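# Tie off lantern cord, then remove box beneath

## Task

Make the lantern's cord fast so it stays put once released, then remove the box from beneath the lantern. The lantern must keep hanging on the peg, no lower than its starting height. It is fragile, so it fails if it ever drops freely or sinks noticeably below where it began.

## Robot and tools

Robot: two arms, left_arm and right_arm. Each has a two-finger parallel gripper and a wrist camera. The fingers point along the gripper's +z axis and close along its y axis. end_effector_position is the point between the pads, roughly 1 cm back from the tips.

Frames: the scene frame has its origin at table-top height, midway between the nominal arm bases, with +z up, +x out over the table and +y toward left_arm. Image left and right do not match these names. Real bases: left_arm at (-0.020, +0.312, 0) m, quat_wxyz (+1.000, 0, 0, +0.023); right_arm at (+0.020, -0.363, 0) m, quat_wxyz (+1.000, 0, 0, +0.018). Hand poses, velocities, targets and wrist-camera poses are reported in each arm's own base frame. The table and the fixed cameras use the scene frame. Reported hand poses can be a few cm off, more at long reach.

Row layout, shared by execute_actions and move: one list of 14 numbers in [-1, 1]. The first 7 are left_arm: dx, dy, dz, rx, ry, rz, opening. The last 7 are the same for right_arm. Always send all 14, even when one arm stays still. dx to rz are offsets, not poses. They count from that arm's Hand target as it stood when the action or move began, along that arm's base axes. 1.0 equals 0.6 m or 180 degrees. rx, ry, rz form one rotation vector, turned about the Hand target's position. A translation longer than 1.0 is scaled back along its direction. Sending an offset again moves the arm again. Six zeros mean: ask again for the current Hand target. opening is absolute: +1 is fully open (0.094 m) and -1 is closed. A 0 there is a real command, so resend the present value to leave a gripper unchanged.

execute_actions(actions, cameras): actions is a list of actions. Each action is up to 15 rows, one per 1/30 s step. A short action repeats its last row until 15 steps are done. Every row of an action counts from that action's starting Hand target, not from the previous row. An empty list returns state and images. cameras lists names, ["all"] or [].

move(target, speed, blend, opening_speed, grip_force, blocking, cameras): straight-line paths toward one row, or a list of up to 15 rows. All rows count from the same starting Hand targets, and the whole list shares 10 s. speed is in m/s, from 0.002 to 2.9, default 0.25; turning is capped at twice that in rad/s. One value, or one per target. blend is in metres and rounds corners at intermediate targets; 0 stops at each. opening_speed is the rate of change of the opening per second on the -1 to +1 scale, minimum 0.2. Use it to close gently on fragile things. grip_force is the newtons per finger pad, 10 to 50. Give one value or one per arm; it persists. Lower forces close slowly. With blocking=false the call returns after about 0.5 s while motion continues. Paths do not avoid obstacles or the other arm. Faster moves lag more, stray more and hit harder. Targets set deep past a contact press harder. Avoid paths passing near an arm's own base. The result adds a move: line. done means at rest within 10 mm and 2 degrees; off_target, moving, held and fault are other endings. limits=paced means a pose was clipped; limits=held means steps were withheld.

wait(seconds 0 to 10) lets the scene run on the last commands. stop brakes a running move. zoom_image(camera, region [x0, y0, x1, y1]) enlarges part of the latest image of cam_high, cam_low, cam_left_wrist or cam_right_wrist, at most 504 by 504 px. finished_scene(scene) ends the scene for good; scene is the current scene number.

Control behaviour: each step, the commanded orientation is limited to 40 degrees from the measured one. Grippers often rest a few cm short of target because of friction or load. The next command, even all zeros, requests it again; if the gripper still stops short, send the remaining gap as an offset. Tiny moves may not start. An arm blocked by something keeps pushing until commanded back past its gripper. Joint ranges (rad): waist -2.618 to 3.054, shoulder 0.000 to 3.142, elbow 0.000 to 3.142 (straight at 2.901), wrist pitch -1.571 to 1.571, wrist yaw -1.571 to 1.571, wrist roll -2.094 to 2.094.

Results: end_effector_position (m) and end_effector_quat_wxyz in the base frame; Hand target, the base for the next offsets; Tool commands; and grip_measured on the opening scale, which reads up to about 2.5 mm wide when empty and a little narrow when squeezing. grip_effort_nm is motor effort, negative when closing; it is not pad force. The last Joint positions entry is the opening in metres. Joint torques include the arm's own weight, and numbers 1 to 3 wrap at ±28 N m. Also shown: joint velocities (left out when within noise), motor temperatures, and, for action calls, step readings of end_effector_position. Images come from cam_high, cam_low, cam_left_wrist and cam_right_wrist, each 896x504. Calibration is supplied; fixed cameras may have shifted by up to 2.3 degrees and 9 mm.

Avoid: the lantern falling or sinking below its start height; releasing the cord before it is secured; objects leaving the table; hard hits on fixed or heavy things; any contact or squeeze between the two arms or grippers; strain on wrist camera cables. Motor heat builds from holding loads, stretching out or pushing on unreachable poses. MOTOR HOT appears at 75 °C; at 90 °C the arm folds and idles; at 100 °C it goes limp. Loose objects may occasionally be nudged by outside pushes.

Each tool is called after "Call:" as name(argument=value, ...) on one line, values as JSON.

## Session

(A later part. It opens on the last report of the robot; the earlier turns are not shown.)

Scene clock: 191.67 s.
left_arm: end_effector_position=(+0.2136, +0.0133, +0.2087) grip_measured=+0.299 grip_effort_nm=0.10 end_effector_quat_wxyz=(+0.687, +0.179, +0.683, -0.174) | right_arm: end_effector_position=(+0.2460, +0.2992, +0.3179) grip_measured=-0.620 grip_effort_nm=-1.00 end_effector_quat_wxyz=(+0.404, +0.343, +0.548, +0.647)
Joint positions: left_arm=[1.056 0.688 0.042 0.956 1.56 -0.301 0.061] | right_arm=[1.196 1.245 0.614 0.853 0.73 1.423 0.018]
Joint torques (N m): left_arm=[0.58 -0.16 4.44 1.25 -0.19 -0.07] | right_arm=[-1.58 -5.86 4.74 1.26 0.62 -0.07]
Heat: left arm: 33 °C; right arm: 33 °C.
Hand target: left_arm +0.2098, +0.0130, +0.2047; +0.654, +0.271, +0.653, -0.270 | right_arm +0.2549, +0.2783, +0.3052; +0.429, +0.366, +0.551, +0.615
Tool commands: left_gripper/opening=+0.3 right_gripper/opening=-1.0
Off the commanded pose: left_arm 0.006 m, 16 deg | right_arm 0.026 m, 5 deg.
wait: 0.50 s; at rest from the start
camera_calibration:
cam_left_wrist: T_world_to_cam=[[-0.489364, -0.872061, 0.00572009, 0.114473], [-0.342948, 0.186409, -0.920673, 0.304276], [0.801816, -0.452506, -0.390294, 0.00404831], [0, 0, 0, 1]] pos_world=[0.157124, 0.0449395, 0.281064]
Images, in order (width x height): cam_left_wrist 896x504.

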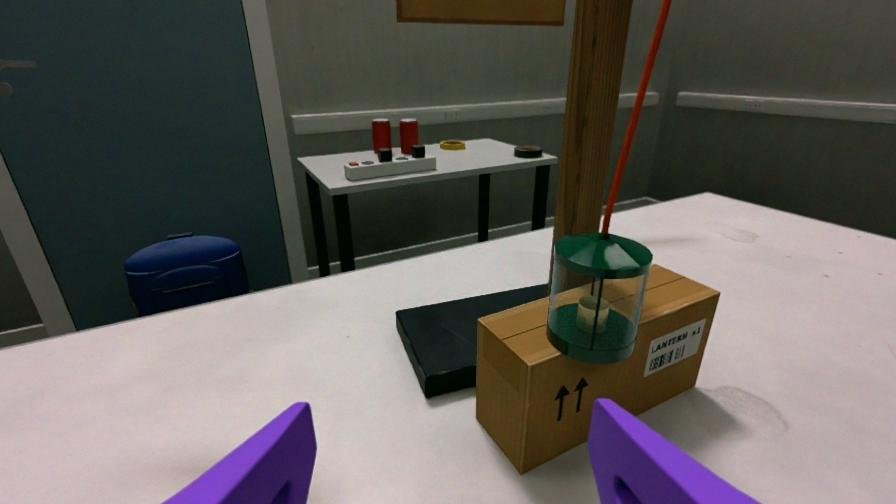

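Call:
move(target=[0.19,-0.192,0.0,0,0,-0.15,-0.3,0,0,0,0,0,0,-1], speed=0.15, cameras=["cam_left_wrist","cam_high"])

Call:
zoom_image(camera="cam_left_wrist", region=[200, 0, 700, 500])

Scene clock: 198.00 s.
left_arm: end_effector_position=(+0.3213, -0.1011, +0.2056) grip_measured=-0.299 grip_effort_nm=-0.06 end_effector_quat_wxyz=(+0.576, +0.412, +0.574, -0.411) | right_arm: end_effector_position=(+0.2460, +0.2992, +0.3179) grip_measured=-0.620 grip_effort_nm=-1.00 end_effector_quat_wxyz=(+0.404, +0.343, +0.548, +0.647)
Joint positions: left_arm=[0.255 1.581 0.559 1.031 1.497 -0.006 0.033] | right_arm=[1.196 1.245 0.614 0.853 0.73 1.423 0.018]
Joint torques (N m): left_arm=[-0.44 -5.44 6.04 1.49 -0.04 -0.01] | right_arm=[-1.58 -5.86 4.74 1.26 0.61 -0.06]
Heat: left arm: 33 °C; right arm: 33 °C.
Hand target: left_arm +0.3238, -0.1022, +0.2047; +0.573, +0.416, +0.571, -0.416 | right_arm +0.2549, +0.2783, +0.3052; +0.429, +0.366, +0.551, +0.615
Off the commanded pose: left_arm 0.003 m, 1 deg | right_arm 0.026 m, 5 deg.
move: off_target (right_arm)
camera_calibration:
cam_left_wrist: T_world_to_cam=[[-0.94858, -0.316303, 0.0121669, 0.269842], [-0.134893, 0.369169, -0.919521, 0.311047], [0.286355, -0.87388, -0.392854, -0.0116255], [0, 0, 0, 1]] pos_world=[0.301254, -0.0396367, 0.278164]
Images, in order (width x height): cam_high 896x504, cam_left_wrist 896x504.

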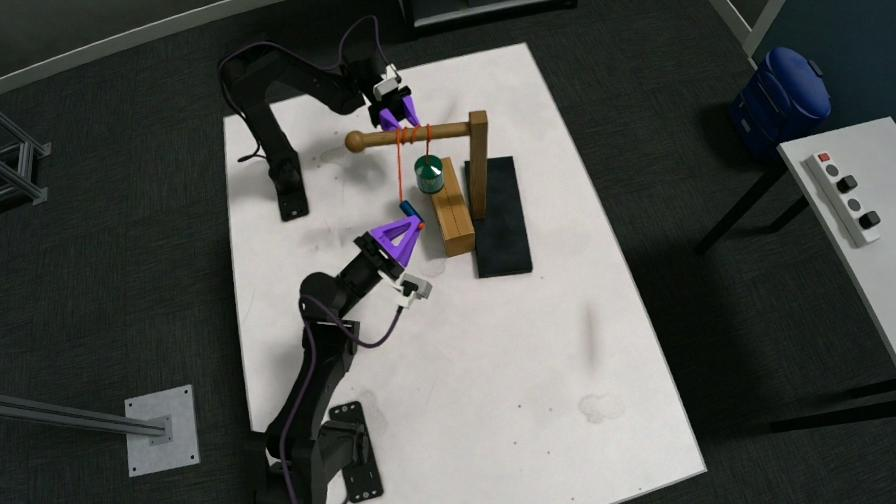

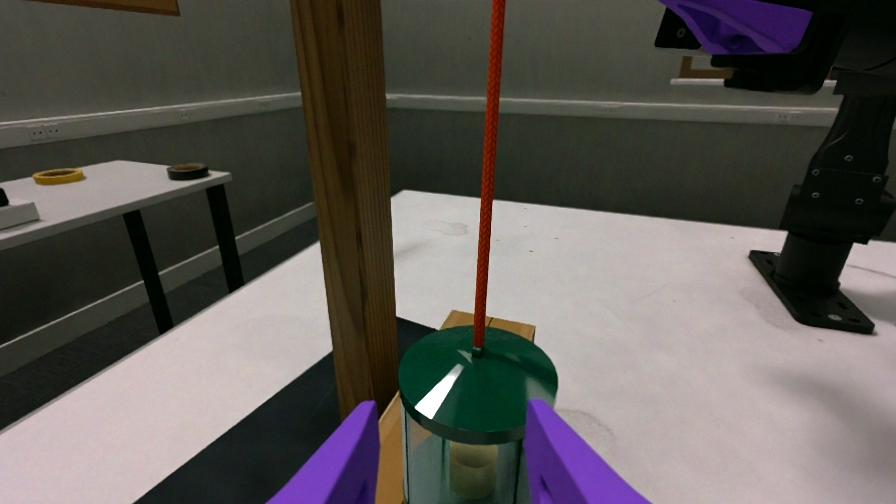

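Scaled by 1.008 from the camera's 896x504 image, which has a finer 1280x720 frame.

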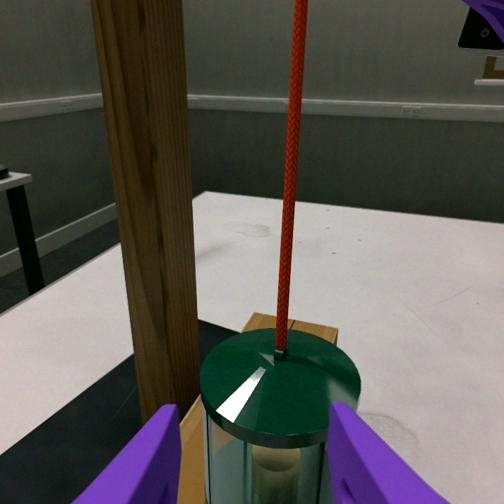

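Call:
move(target=[[0,0,0.04,0,0,0,-0.3,0,0,0,0,0,0,-1],[0.035,-0.127,0.04,0,0,0,-0.3,0,0,0,0,0,0,-1]], speed=0.1, cameras=["cam_left_wrist","cam_low"])

Call:
zoom_image(camera="cam_low", region=[140, 60, 350, 320])

Scene clock: 202.40 s.
left_arm: end_effector_position=(+0.3397, -0.1773, +0.2276) grip_measured=-0.299 grip_effort_nm=-0.06 end_effector_quat_wxyz=(+0.573, +0.416, +0.569, -0.418) | right_arm: end_effector_position=(+0.2460, +0.2992, +0.3179) grip_measured=-0.620 grip_effort_nm=-1.00 end_effector_quat_wxyz=(+0.404, +0.343, +0.548, +0.647)
Joint positions: left_arm=[-0.023 1.561 0.648 0.93 1.24 -0.015 0.033] | right_arm=[1.196 1.245 0.614 0.853 0.73 1.423 0.018]
Joint torques (N m): left_arm=[-0.38 -6.98 6.84 1.37 -0.2 0.08] | right_arm=[-1.58 -5.89 4.74 1.27 0.62 -0.07]
Heat: left arm: 33 °C; right arm: 33 °C.
Hand target: left_arm +0.3449, -0.1785, +0.2287; +0.573, +0.415, +0.572, -0.416 | right_arm +0.2549, +0.2783, +0.3052; +0.429, +0.366, +0.551, +0.615
Off the commanded pose: left_arm 0.005 m, 0 deg | right_arm 0.026 m, 5 deg.
move: off_target (right_arm)
camera_calibration:
cam_left_wrist: T_world_to_cam=[[-0.954913, -0.296562, 0.0138453, 0.26829], [-0.12736, 0.367074, -0.921432, 0.359365], [0.268179, -0.881651, -0.388294, -0.0712177], [0, 0, 0, 1]] pos_world=[0.321061, -0.115138, 0.299762]
Images, in order (width x height): cam_low 896x504, cam_left_wrist 896x504.

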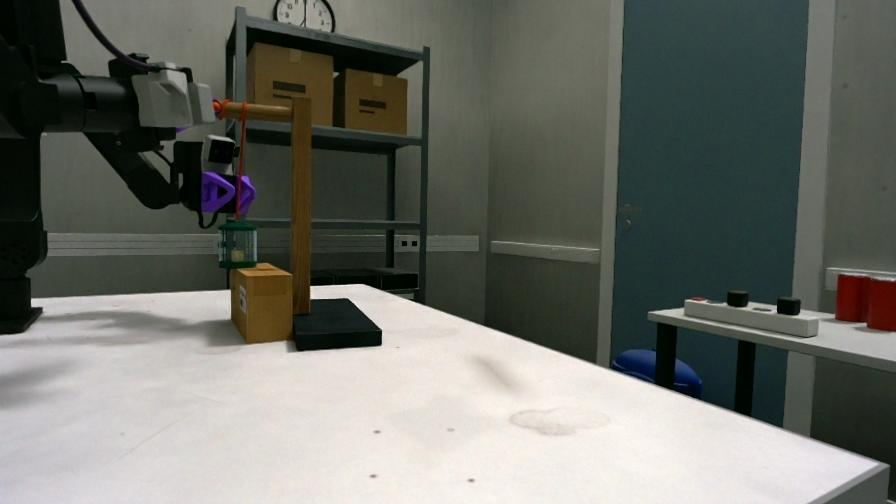

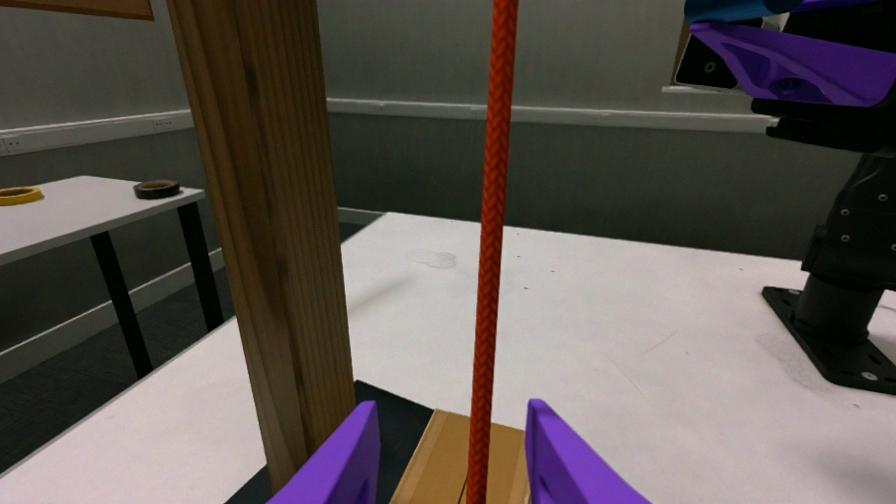

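Scaled by 1.938 from the camera's 896x504 image, which has a finer 1280x720 frame.

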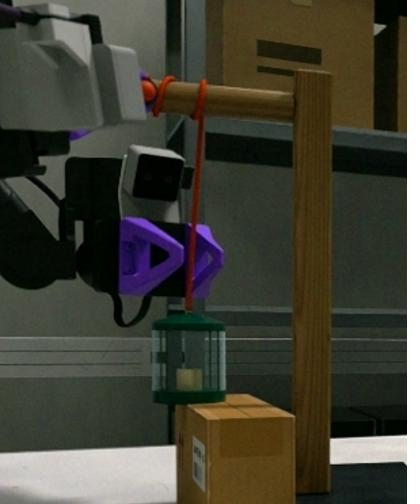

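Call:
move(target=[[0.001,-0.03,0.0,0,0,0,-0.3,0,0,0,0,0,0,-1],[0.001,-0.03,0.0,0,0,0,-1,0,0,0,0,0,0,-1]], speed=0.08, cameras=["cam_left_wrist","cam_high"])

Call:
zoom_image(camera="cam_left_wrist", region=[300, 250, 660, 500])

Scene clock: 205.00 s.
left_arm: end_effector_position=(+0.3403, -0.1946, +0.2296) grip_measured=-0.969 grip_effort_nm=-1.00 end_effector_quat_wxyz=(+0.575, +0.417, +0.568, -0.417) | right_arm: end_effector_position=(+0.2460, +0.2992, +0.3179) grip_measured=-0.620 grip_effort_nm=-1.00 end_effector_quat_wxyz=(+0.404, +0.343, +0.548, +0.647)
Joint positions: left_arm=[-0.083 1.561 0.655 0.927 1.177 -0.013 0.001] | right_arm=[1.196 1.245 0.614 0.853 0.73 1.423 0.018]
Joint torques (N m): left_arm=[-0.44 -6.52 6.89 1.46 -0.17 0.09] | right_arm=[-1.57 -5.86 4.72 1.26 0.61 -0.06]
Heat: left arm: 33 °C; right arm: 33 °C.
Hand target: left_arm +0.3456, -0.1963, +0.2287; +0.573, +0.415, +0.572, -0.416 | right_arm +0.2549, +0.2783, +0.3052; +0.429, +0.366, +0.551, +0.615
Off the commanded pose: left_arm 0.006 m, 1 deg | right_arm 0.026 m, 5 deg.
move: off_target (right_arm)
camera_calibration:
cam_left_wrist: T_world_to_cam=[[-0.954409, -0.298363, 0.00914081, 0.264183], [-0.1233, 0.366157, -0.922348, 0.366281], [0.271847, -0.881424, -0.386252, -0.0874091], [0, 0, 0, 1]] pos_world=[0.321063, -0.132339, 0.301662]
Images, in order (width x height): cam_high 896x504, cam_left_wrist 896x504.

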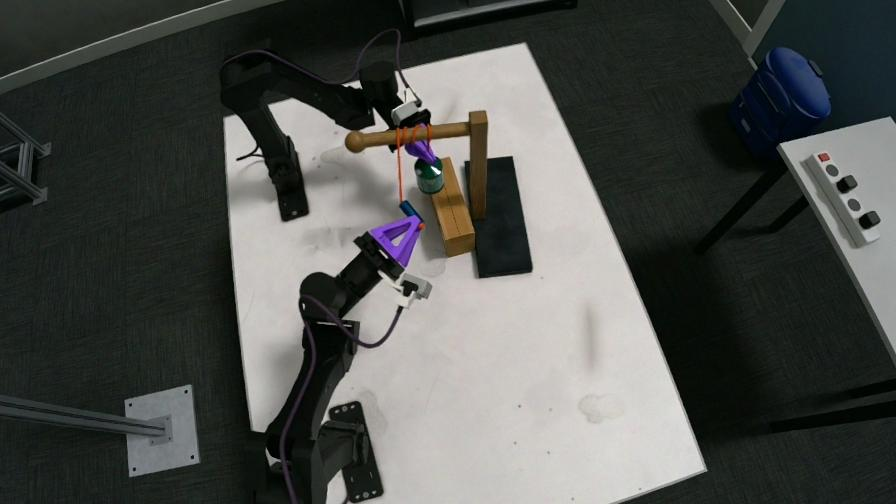

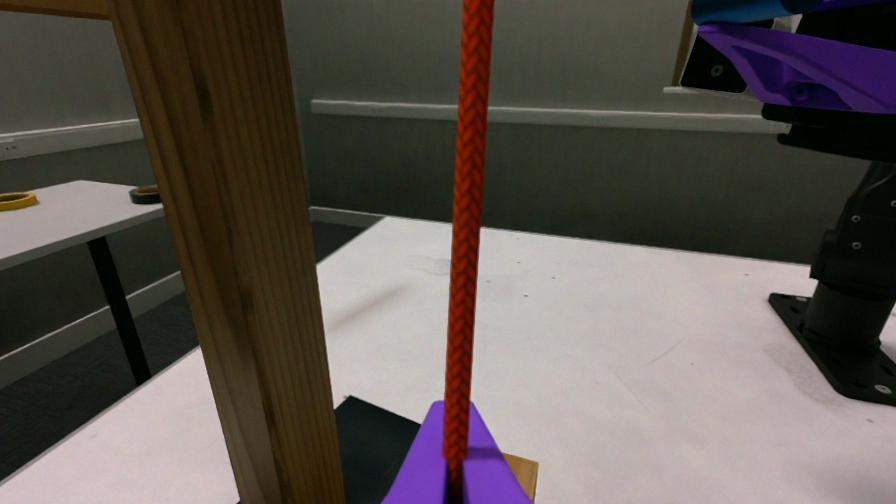

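Scaled by 1.400 from the camera's 896x504 image, which has a finer 1280x720 frame.

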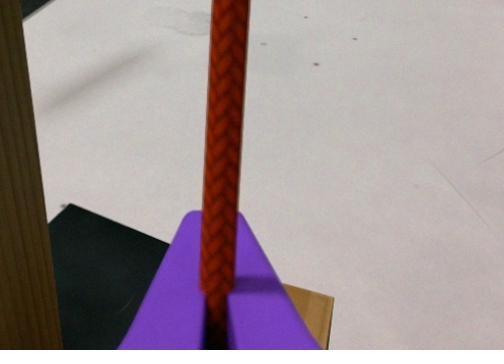

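Call:
move(target=[[0,0,0,0,0,0,-0.7,0,0,0,0,0,0,-1],[0,0,-0.045,0,0,0,-0.7,0,0,0,0,0,0,-1],[0,0,-0.045,0,0,0,-1,0,0,0,0,0,0,-1]], speed=0.06, cameras=["cam_left_wrist","cam_low"])

Call:
zoom_image(camera="cam_low", region=[140, 60, 350, 320])

Scene clock: 208.23 s.
left_arm: end_effector_position=(+0.3452, -0.1951, +0.2138) grip_measured=-0.979 grip_effort_nm=-1.00 end_effector_quat_wxyz=(+0.582, +0.422, +0.560, -0.411) | right_arm: end_effector_position=(+0.2460, +0.2992, +0.3178) grip_measured=-0.620 grip_effort_nm=-1.00 end_effector_quat_wxyz=(+0.404, +0.343, +0.548, +0.647)
Joint positions: left_arm=[-0.084 1.639 0.639 1.04 1.177 -0.006 0.001] | right_arm=[1.196 1.245 0.614 0.853 0.73 1.423 0.018]
Joint torques (N m): left_arm=[-0.43 -6.32 3.92 1.65 -0.16 0.02] | right_arm=[-1.59 -5.85 4.72 1.27 0.62 -0.07]
Heat: left arm: 33 °C; right arm: 33 °C.
Hand target: left_arm +0.3455, -0.1964, +0.2017; +0.573, +0.415, +0.572, -0.416 | right_arm +0.2549, +0.2783, +0.3053; +0.429, +0.366, +0.551, +0.615
Off the commanded pose: left_arm 0.012 m, 2 deg | right_arm 0.026 m, 5 deg.
move: off_target (left_arm, right_arm); target 3's new opening was sent with left_arm's hand 0.012 m and 2 deg from that target
camera_calibration:
cam_left_wrist: T_world_to_cam=[[-0.954294, -0.298436, -0.0161185, 0.274283], [-0.0990251, 0.366611, -0.925089, 0.344823], [0.281989, -0.881211, -0.379407, -0.100292], [0, 0, 0, 1]] pos_world=[0.324174, -0.132938, 0.285361]
Images, in order (width x height): cam_low 896x504, cam_left_wrist 896x504.

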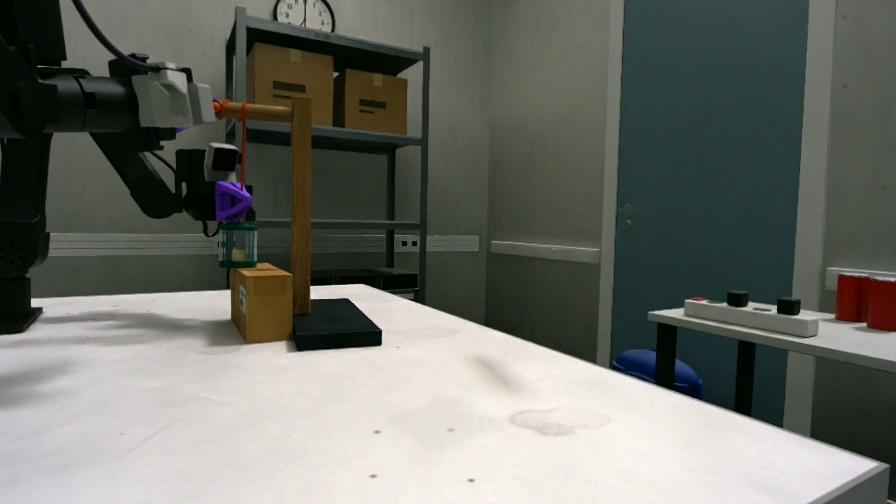

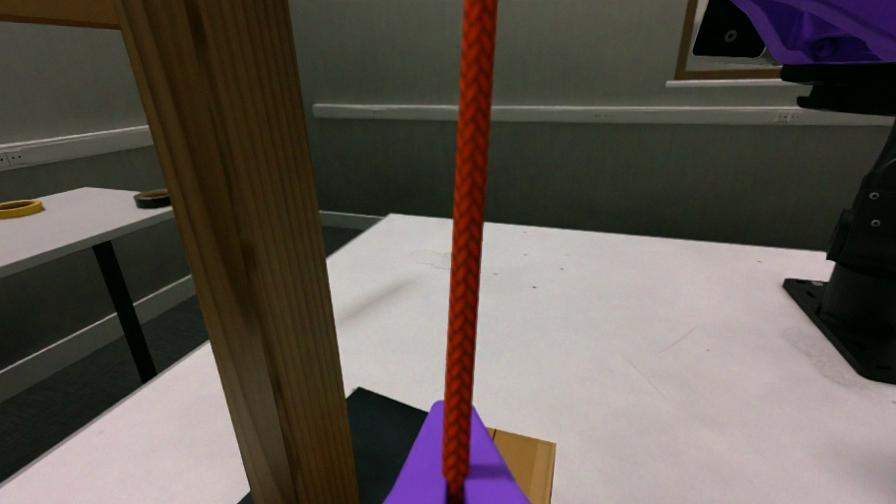

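Scaled by 1.938 from the camera's 896x504 image, which has a finer 1280x720 frame.

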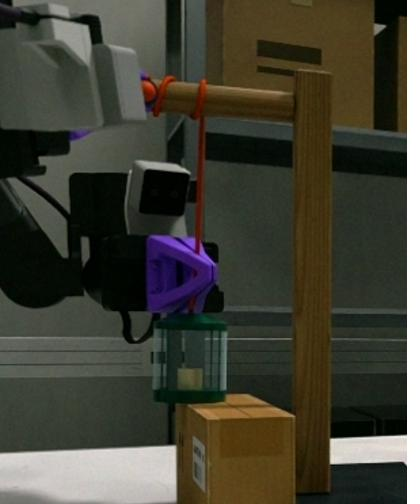

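Call:
move(target=[-0.01,0,0.17,0,0,0,-1,0,-0.06,0.0,0,0,0,-1], speed=0.05, cameras=["cam_high","cam_low"])

Call:
zoom_image(camera="cam_low", region=[140, 60, 350, 320])

Call:
zoom_image(camera="cam_high", region=[270, 40, 570, 280])

Scene clock: 212.27 s.
left_arm: end_effector_position=(+0.3418, -0.1945, +0.2803) grip_measured=-0.980 grip_effort_nm=-1.01 end_effector_quat_wxyz=(+0.551, +0.401, +0.593, -0.430) | right_arm: end_effector_position=(+0.2554, +0.2464, +0.3083) grip_measured=-0.620 grip_effort_nm=-1.00 end_effector_quat_wxyz=(+0.429, +0.366, +0.548, +0.618)
Joint positions: left_arm=[-0.084 1.425 0.816 0.546 1.173 -0.01 0.001] | right_arm=[1.109 1.066 0.514 0.728 0.726 1.434 0.018]
Joint torques (N m): left_arm=[-0.57 -10.5 8.59 1.8 -0.12 0.04] | right_arm=[-0.47 -3.81 5.87 1.53 -0.15 0.03]
Heat: left arm: 34 °C; right arm: 32 °C.
Hand target: left_arm +0.3395, -0.1964, +0.3038; +0.573, +0.415, +0.571, -0.416 | right_arm +0.2548, +0.2423, +0.3053; +0.429, +0.366, +0.551, +0.615
Off the commanded pose: left_arm 0.024 m, 4 deg | right_arm 0.005 m, 0 deg.
move: off_target (left_arm)
Images, in order (width x height): cam_high 896x504, cam_low 896x504.

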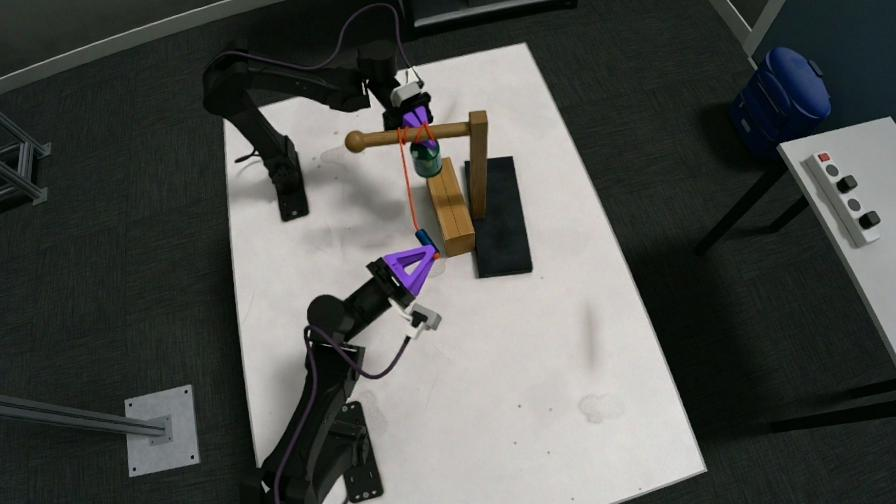

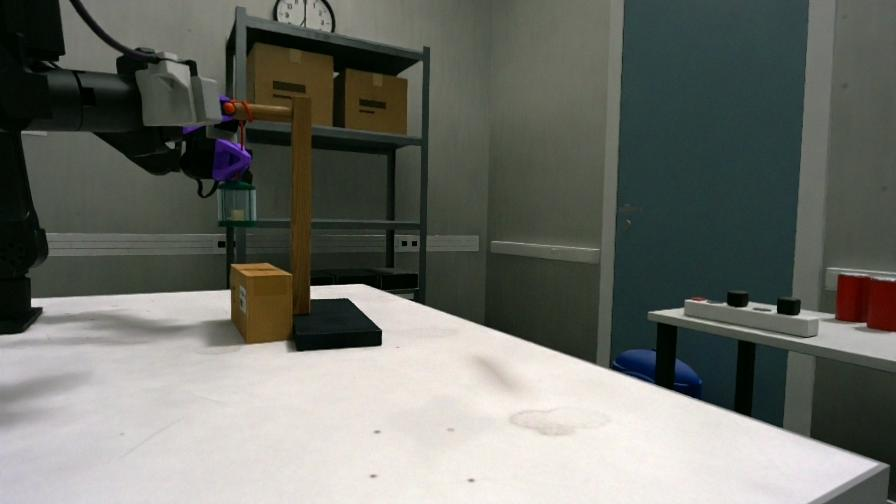

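Scaled by 1.938 from the camera's 896x504 image, which has a finer 1280x720 frame.

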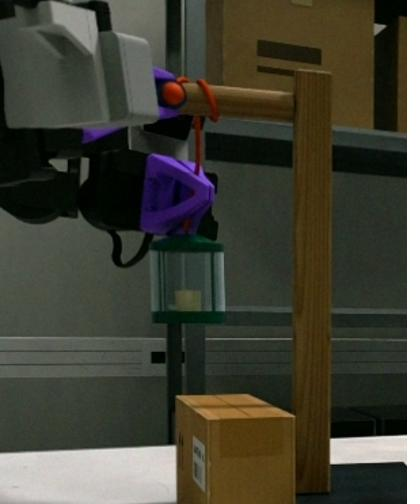

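Scaled by 1.680 from the camera's 896x504 image, which has a finer 1280x720 frame.

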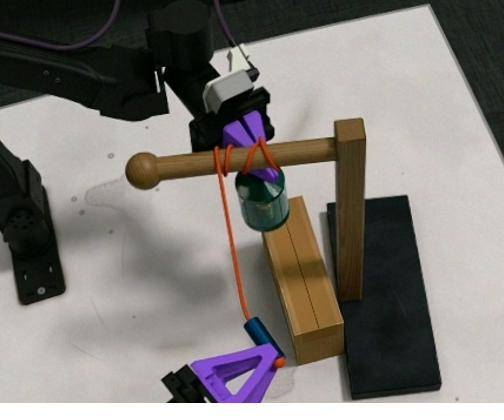

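Call:
move(target=[0,0,0.02,0,0,0,-1,0,-0.08,0.0,0,0,0,-1], speed=0.05, cameras=["cam_high"])

Call:
zoom_image(camera="cam_high", region=[270, 40, 570, 280])

Scene clock: 214.63 s.
left_arm: end_effector_position=(+0.3428, -0.1946, +0.2914) grip_measured=-0.980 grip_effort_nm=-1.01 end_effector_quat_wxyz=(+0.551, +0.401, +0.593, -0.429) | right_arm: end_effector_position=(+0.2454, +0.2196, +0.3156) grip_measured=-0.620 grip_effort_nm=-1.00 end_effector_quat_wxyz=(+0.399, +0.332, +0.560, +0.646)
Joint positions: left_arm=[-0.084 1.412 0.852 0.498 1.172 -0.01 0.001] | right_arm=[0.995 0.841 0.444 0.572 0.506 1.468 0.018]
Joint torques (N m): left_arm=[-0.61 -10.58 8.76 1.72 -0.08 0.03] | right_arm=[-2.06 -3.36 5.41 1.46 0.89 -0.06]
Heat: left arm: 34 °C; right arm: 32 °C.
Hand target: left_arm +0.3395, -0.1964, +0.3156; +0.573, +0.415, +0.572, -0.416 | right_arm +0.2549, +0.1943, +0.3053; +0.429, +0.366, +0.551, +0.615
Off the commanded pose: left_arm 0.025 m, 4 deg | right_arm 0.029 m, 6 deg.
move: off_target (left_arm, right_arm)
Images, in order (width x height): cam_high 896x504.

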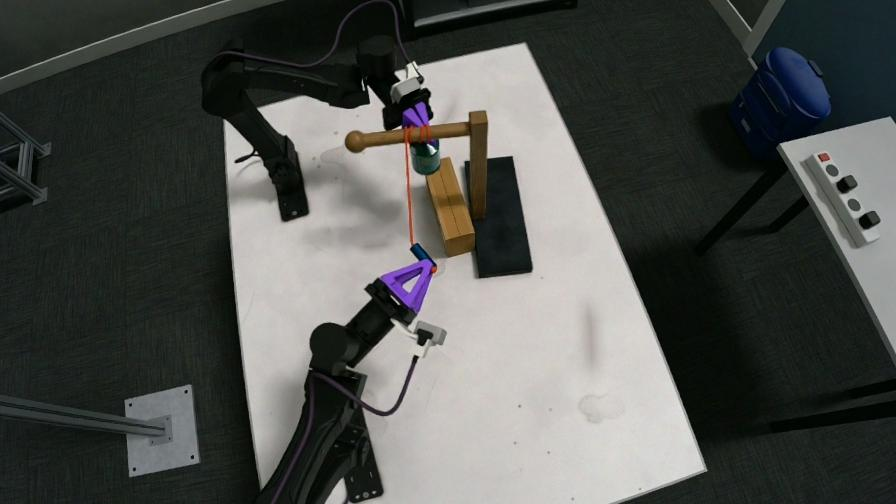

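Scaled by 1.680 from the camera's 896x504 image, which has a finer 1280x720 frame.

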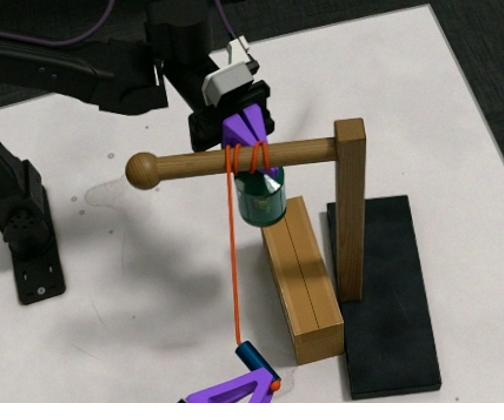

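Call:
move(target=[0,0,-0.06,0,0,0,-1,0,-0.015,0.0,0,0,0,-1], speed=0.03, cameras=["cam_low"])

Call:
zoom_image(camera="cam_low", region=[140, 60, 350, 320])

Scene clock: 217.43 s.
left_arm: end_effector_position=(+0.3370, -0.1961, +0.2917) grip_measured=-0.980 grip_effort_nm=-1.01 end_effector_quat_wxyz=(+0.580, +0.422, +0.562, -0.413) | right_arm: end_effector_position=(+0.2420, +0.2177, +0.3171) grip_measured=-0.620 grip_effort_nm=-1.00 end_effector_quat_wxyz=(+0.389, +0.321, +0.565, +0.653)
Joint positions: left_arm=[-0.089 1.412 0.796 0.651 1.172 -0.007 0.001] | right_arm=[0.972 0.802 0.437 0.539 0.448 1.475 0.018]
Joint torques (N m): left_arm=[-0.17 -5.39 4.81 1.68 -0.14 0.04] | right_arm=[-2.61 -3.59 5.24 1.44 1.19 -0.09]
Heat: left arm: 34 °C; right arm: 32 °C.
Hand target: left_arm +0.3395, -0.1965, +0.2797; +0.573, +0.415, +0.572, -0.416 | right_arm +0.2548, +0.1853, +0.3053; +0.429, +0.366, +0.551, +0.615
Off the commanded pose: left_arm 0.012 m, 2 deg | right_arm 0.037 m, 8 deg.
move: off_target (left_arm, right_arm)
Images, in order (width x height): cam_low 896x504.

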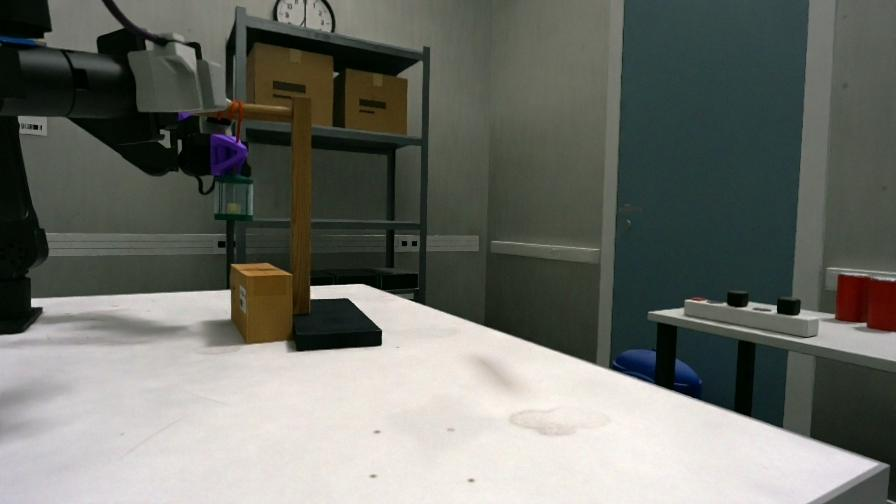

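Scaled by 1.938 from the camera's 896x504 image, which has a finer 1280x720 frame.

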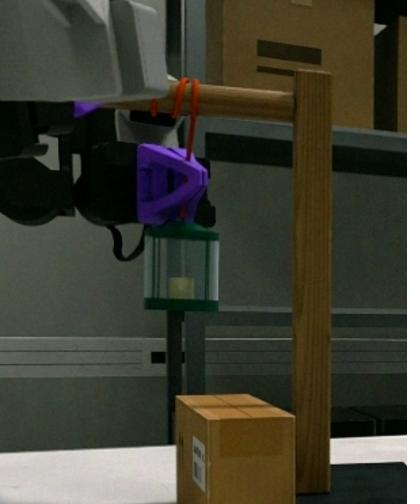

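Call:
move(target=[0,0,0,0,0,0,-0.78,0,0,0.0,0,0,0,-1], opening_speed=0.5, cameras=["cam_left_wrist"])

Call:
zoom_image(camera="cam_left_wrist", region=[300, 250, 660, 500])

Scene clock: 219.13 s.
left_arm: end_effector_position=(+0.3370, -0.1961, +0.2918) grip_measured=-0.781 grip_effort_nm=0.09 end_effector_quat_wxyz=(+0.581, +0.422, +0.561, -0.412) | right_arm: end_effector_position=(+0.2421, +0.2177, +0.3170) grip_measured=-0.620 grip_effort_nm=-1.00 end_effector_quat_wxyz=(+0.389, +0.321, +0.565, +0.653)
Joint positions: left_arm=[-0.089 1.412 0.796 0.653 1.172 -0.007 0.01] | right_arm=[0.972 0.802 0.437 0.539 0.448 1.475 0.018]
Joint torques (N m): left_arm=[-0.16 -5.37 4.79 1.7 -0.14 0.03] | right_arm=[-2.55 -3.6 5.26 1.43 1.19 -0.09]
Heat: left arm: 34 °C; right arm: 32 °C.
Hand target: left_arm +0.3395, -0.1965, +0.2797; +0.573, +0.415, +0.572, -0.416 | right_arm +0.2548, +0.1853, +0.3053; +0.429, +0.366, +0.551, +0.615
Off the commanded pose: left_arm 0.012 m, 2 deg | right_arm 0.037 m, 8 deg.
move: off_target (left_arm, right_arm)
camera_calibration:
cam_left_wrist: T_world_to_cam=[[-0.954684, -0.297374, -0.0121085, 0.266512], [-0.102466, 0.366608, -0.924716, 0.417608], [0.279426, -0.881571, -0.380466, -0.0681662], [0, 0, 0, 1]] pos_world=[0.316273, -0.133938, 0.363461]
Images, in order (width x height): cam_left_wrist 896x504.

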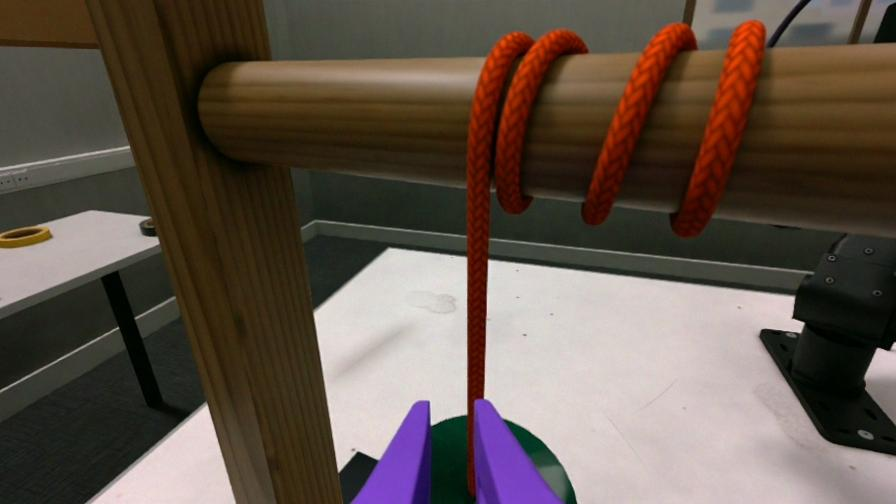

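Scaled by 1.400 from the camera's 896x504 image, which has a finer 1280x720 frame.

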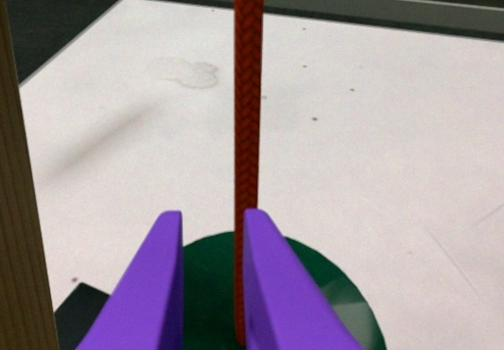

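Call:
move(target=[[0,0,0.02,0,0,0,-0.3,0,0,0.0,0,0,0,-1],[-0.055,0.18,0,0,0,0,-0.3,0,0,0.0,0,0,0,-1],[-0.25,0.32,-0.1,0,0,0,0.3,0,0,0.0,0,0,0,-1]], speed=[0.05,0.08,0.2], blend=[0,0.02,0], cameras=["cam_low","cam_high"])

Call:
zoom_image(camera="cam_low", region=[140, 60, 350, 320])

Scene clock: 225.67 s.
left_arm: end_effector_position=(+0.1957, -0.0057, +0.2241) grip_measured=+0.299 grip_effort_nm=0.09 end_effector_quat_wxyz=(+0.692, +0.152, +0.689, -0.152) | right_arm: end_effector_position=(+0.2421, +0.2177, +0.3170) grip_measured=-0.620 grip_effort_nm=-1.00 end_effector_quat_wxyz=(+0.389, +0.321, +0.565, +0.653)
Joint positions: left_arm=[1.128 0.219 0.043 0.638 1.562 -0.46 0.061] | right_arm=[0.972 0.802 0.437 0.539 0.448 1.475 0.018]
Joint torques (N m): left_arm=[0.58 1.18 4.6 1.11 -0.29 -0.05] | right_arm=[-2.56 -3.6 5.2 1.44 1.19 -0.08]
Heat: left arm: 34 °C; right arm: 32 °C.
Hand target: left_arm +0.1895, -0.0044, +0.2197; +0.597, +0.379, +0.596, -0.379 | right_arm +0.2548, +0.1853, +0.3053; +0.429, +0.366, +0.551, +0.615
Off the commanded pose: left_arm 0.008 m, 47 deg; orientation clipped | right_arm 0.037 m, 8 deg.
joint sent to its limit (left arm) — joint 5 (wrist yaw), upper limit. The joint targets are off in position and orientation.
move: off_target (left_arm, right_arm); target 3's new opening was sent with left_arm's hand 0.008 m and 47 deg from that target; limits=paced
Images, in order (width x height): cam_high 896x504, cam_low 896x504.

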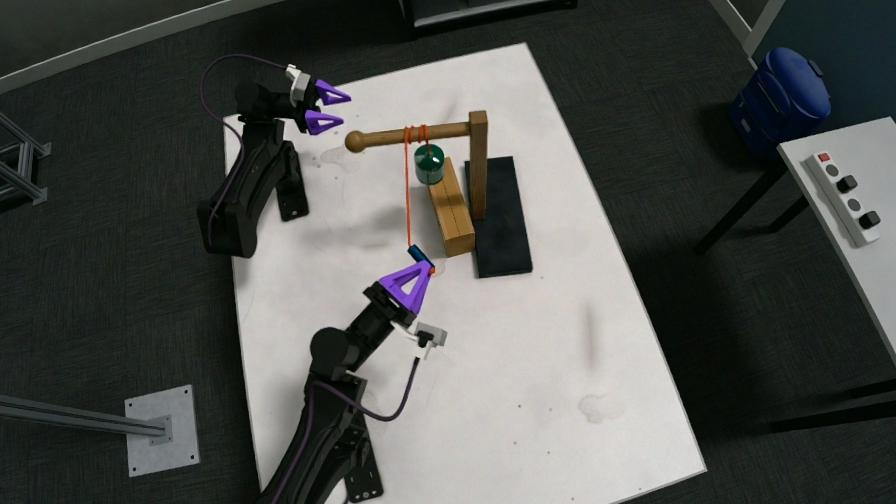

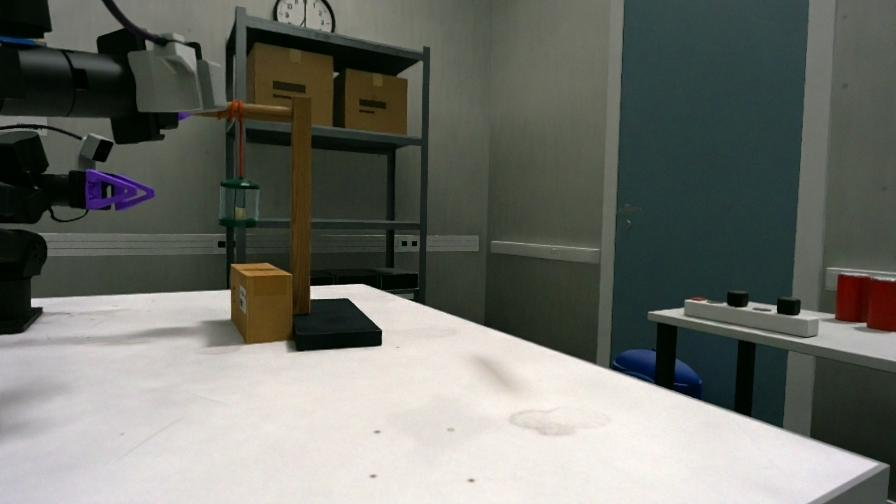

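Scaled by 1.938 from the camera's 896x504 image, which has a finer 1280x720 frame.

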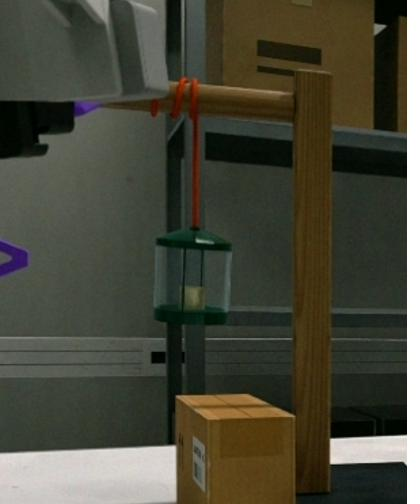

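Call:
move(target=[0,0,0,0,0,0,0.3,0,-0.12,0.0,0,0,0,-1], speed=0.05, cameras=["cam_low","cam_high"])

Call:
zoom_image(camera="cam_low", region=[140, 60, 350, 320])

Scene clock: 228.87 s.
left_arm: end_effector_position=(+0.1957, -0.0057, +0.2241) grip_measured=+0.299 grip_effort_nm=0.09 end_effector_quat_wxyz=(+0.692, +0.152, +0.689, -0.153) | right_arm: end_effector_position=(+0.2393, +0.1467, +0.3203) grip_measured=-0.620 grip_effort_nm=-1.00 end_effector_quat_wxyz=(+0.385, +0.307, +0.569, +0.659)
Joint positions: left_arm=[1.128 0.219 0.043 0.638 1.562 -0.461 0.061] | right_arm=[0.545 0.469 0.392 0.242 -0.003 1.538 0.018]
Joint torques (N m): left_arm=[0.57 1.21 4.64 1.14 -0.27 -0.08] | right_arm=[-3.18 -0.79 5.67 1.44 1.46 -0.07]
Heat: left arm: 34 °C; right arm: 33 °C.
Hand target: left_arm +0.1895, -0.0044, +0.2197; +0.597, +0.379, +0.596, -0.379 | right_arm +0.2548, +0.1133, +0.3052; +0.429, +0.366, +0.551, +0.615
Off the commanded pose: left_arm 0.008 m, 40 deg | right_arm 0.040 m, 10 deg.
joint sent to its limit (left arm) — joint 5 (wrist yaw), upper limit. The joint targets are off in position and orientation.
move: off_target (left_arm, right_arm)
Images, in order (width x height): cam_high 896x504, cam_low 896x504.

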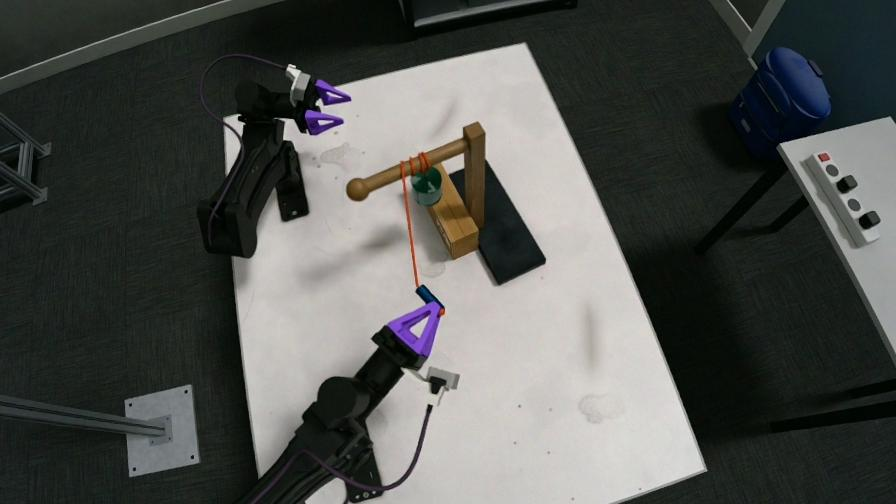

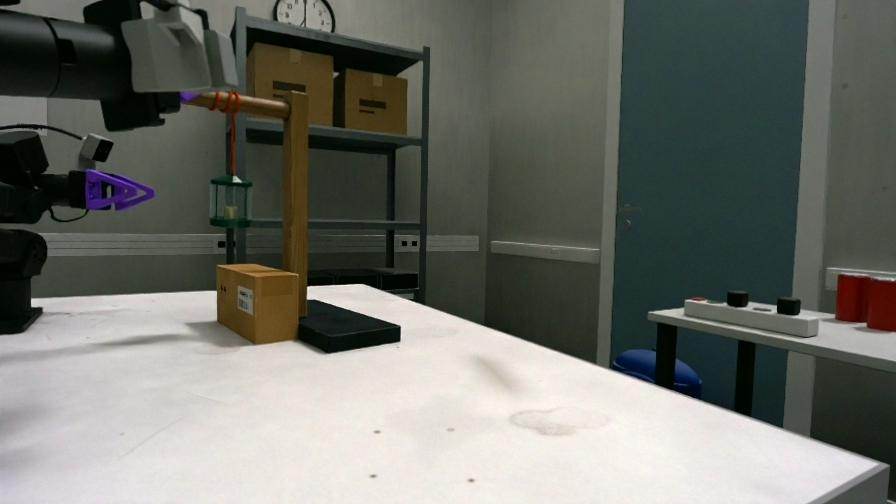

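Scaled by 1.938 from the camera's 896x504 image, which has a finer 1280x720 frame.

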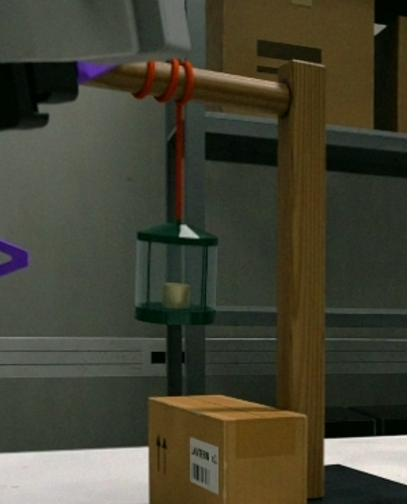

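Call:
move(target=[0.03,0.2,0.0,0,0,0.25,0.3,0,0.06,0.0,0,0,0,-1], speed=0.15, cameras=["cam_high"])

Scene clock: 239.13 s.
left_arm: end_effector_position=(+0.2085, +0.1122, +0.2154) grip_measured=+0.299 grip_effort_nm=0.09 end_effector_quat_wxyz=(+0.703, +0.067, +0.704, -0.081) | right_arm: end_effector_position=(+0.2546, +0.1513, +0.3081) grip_measured=-0.620 grip_effort_nm=-1.00 end_effector_quat_wxyz=(+0.421, +0.365, +0.552, +0.621)
Joint positions: left_arm=[1.353 0.928 0.187 0.833 1.562 -0.111 0.061] | right_arm=[0.743 0.586 0.392 0.327 0.35 1.513 0.018]
Joint torques (N m): left_arm=[0.29 -0.44 6.87 1.37 -0.09 0.05] | right_arm=[0.49 0.43 6.32 1.89 0.2 -0.16]
Heat: left arm: 33 °C; right arm: 33 °C.
Hand target: left_arm +0.2075, +0.1155, +0.2197; +0.697, +0.122, +0.696, -0.122 | right_arm +0.2549, +0.1492, +0.3051; +0.429, +0.366, +0.551, +0.615
Off the commanded pose: left_arm 0.006 m, 8 deg | right_arm 0.004 m, 1 deg.
joint sent to its limit (left arm) — joint 5 (wrist yaw), upper limit. The joint targets are off in orientation, not in position.
move: off_target (left_arm)
Images, in order (width x height): cam_high 896x504.

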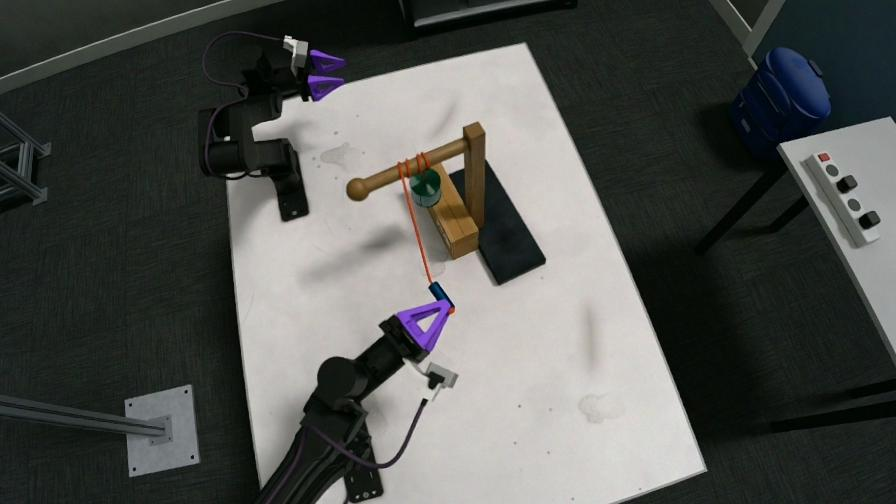

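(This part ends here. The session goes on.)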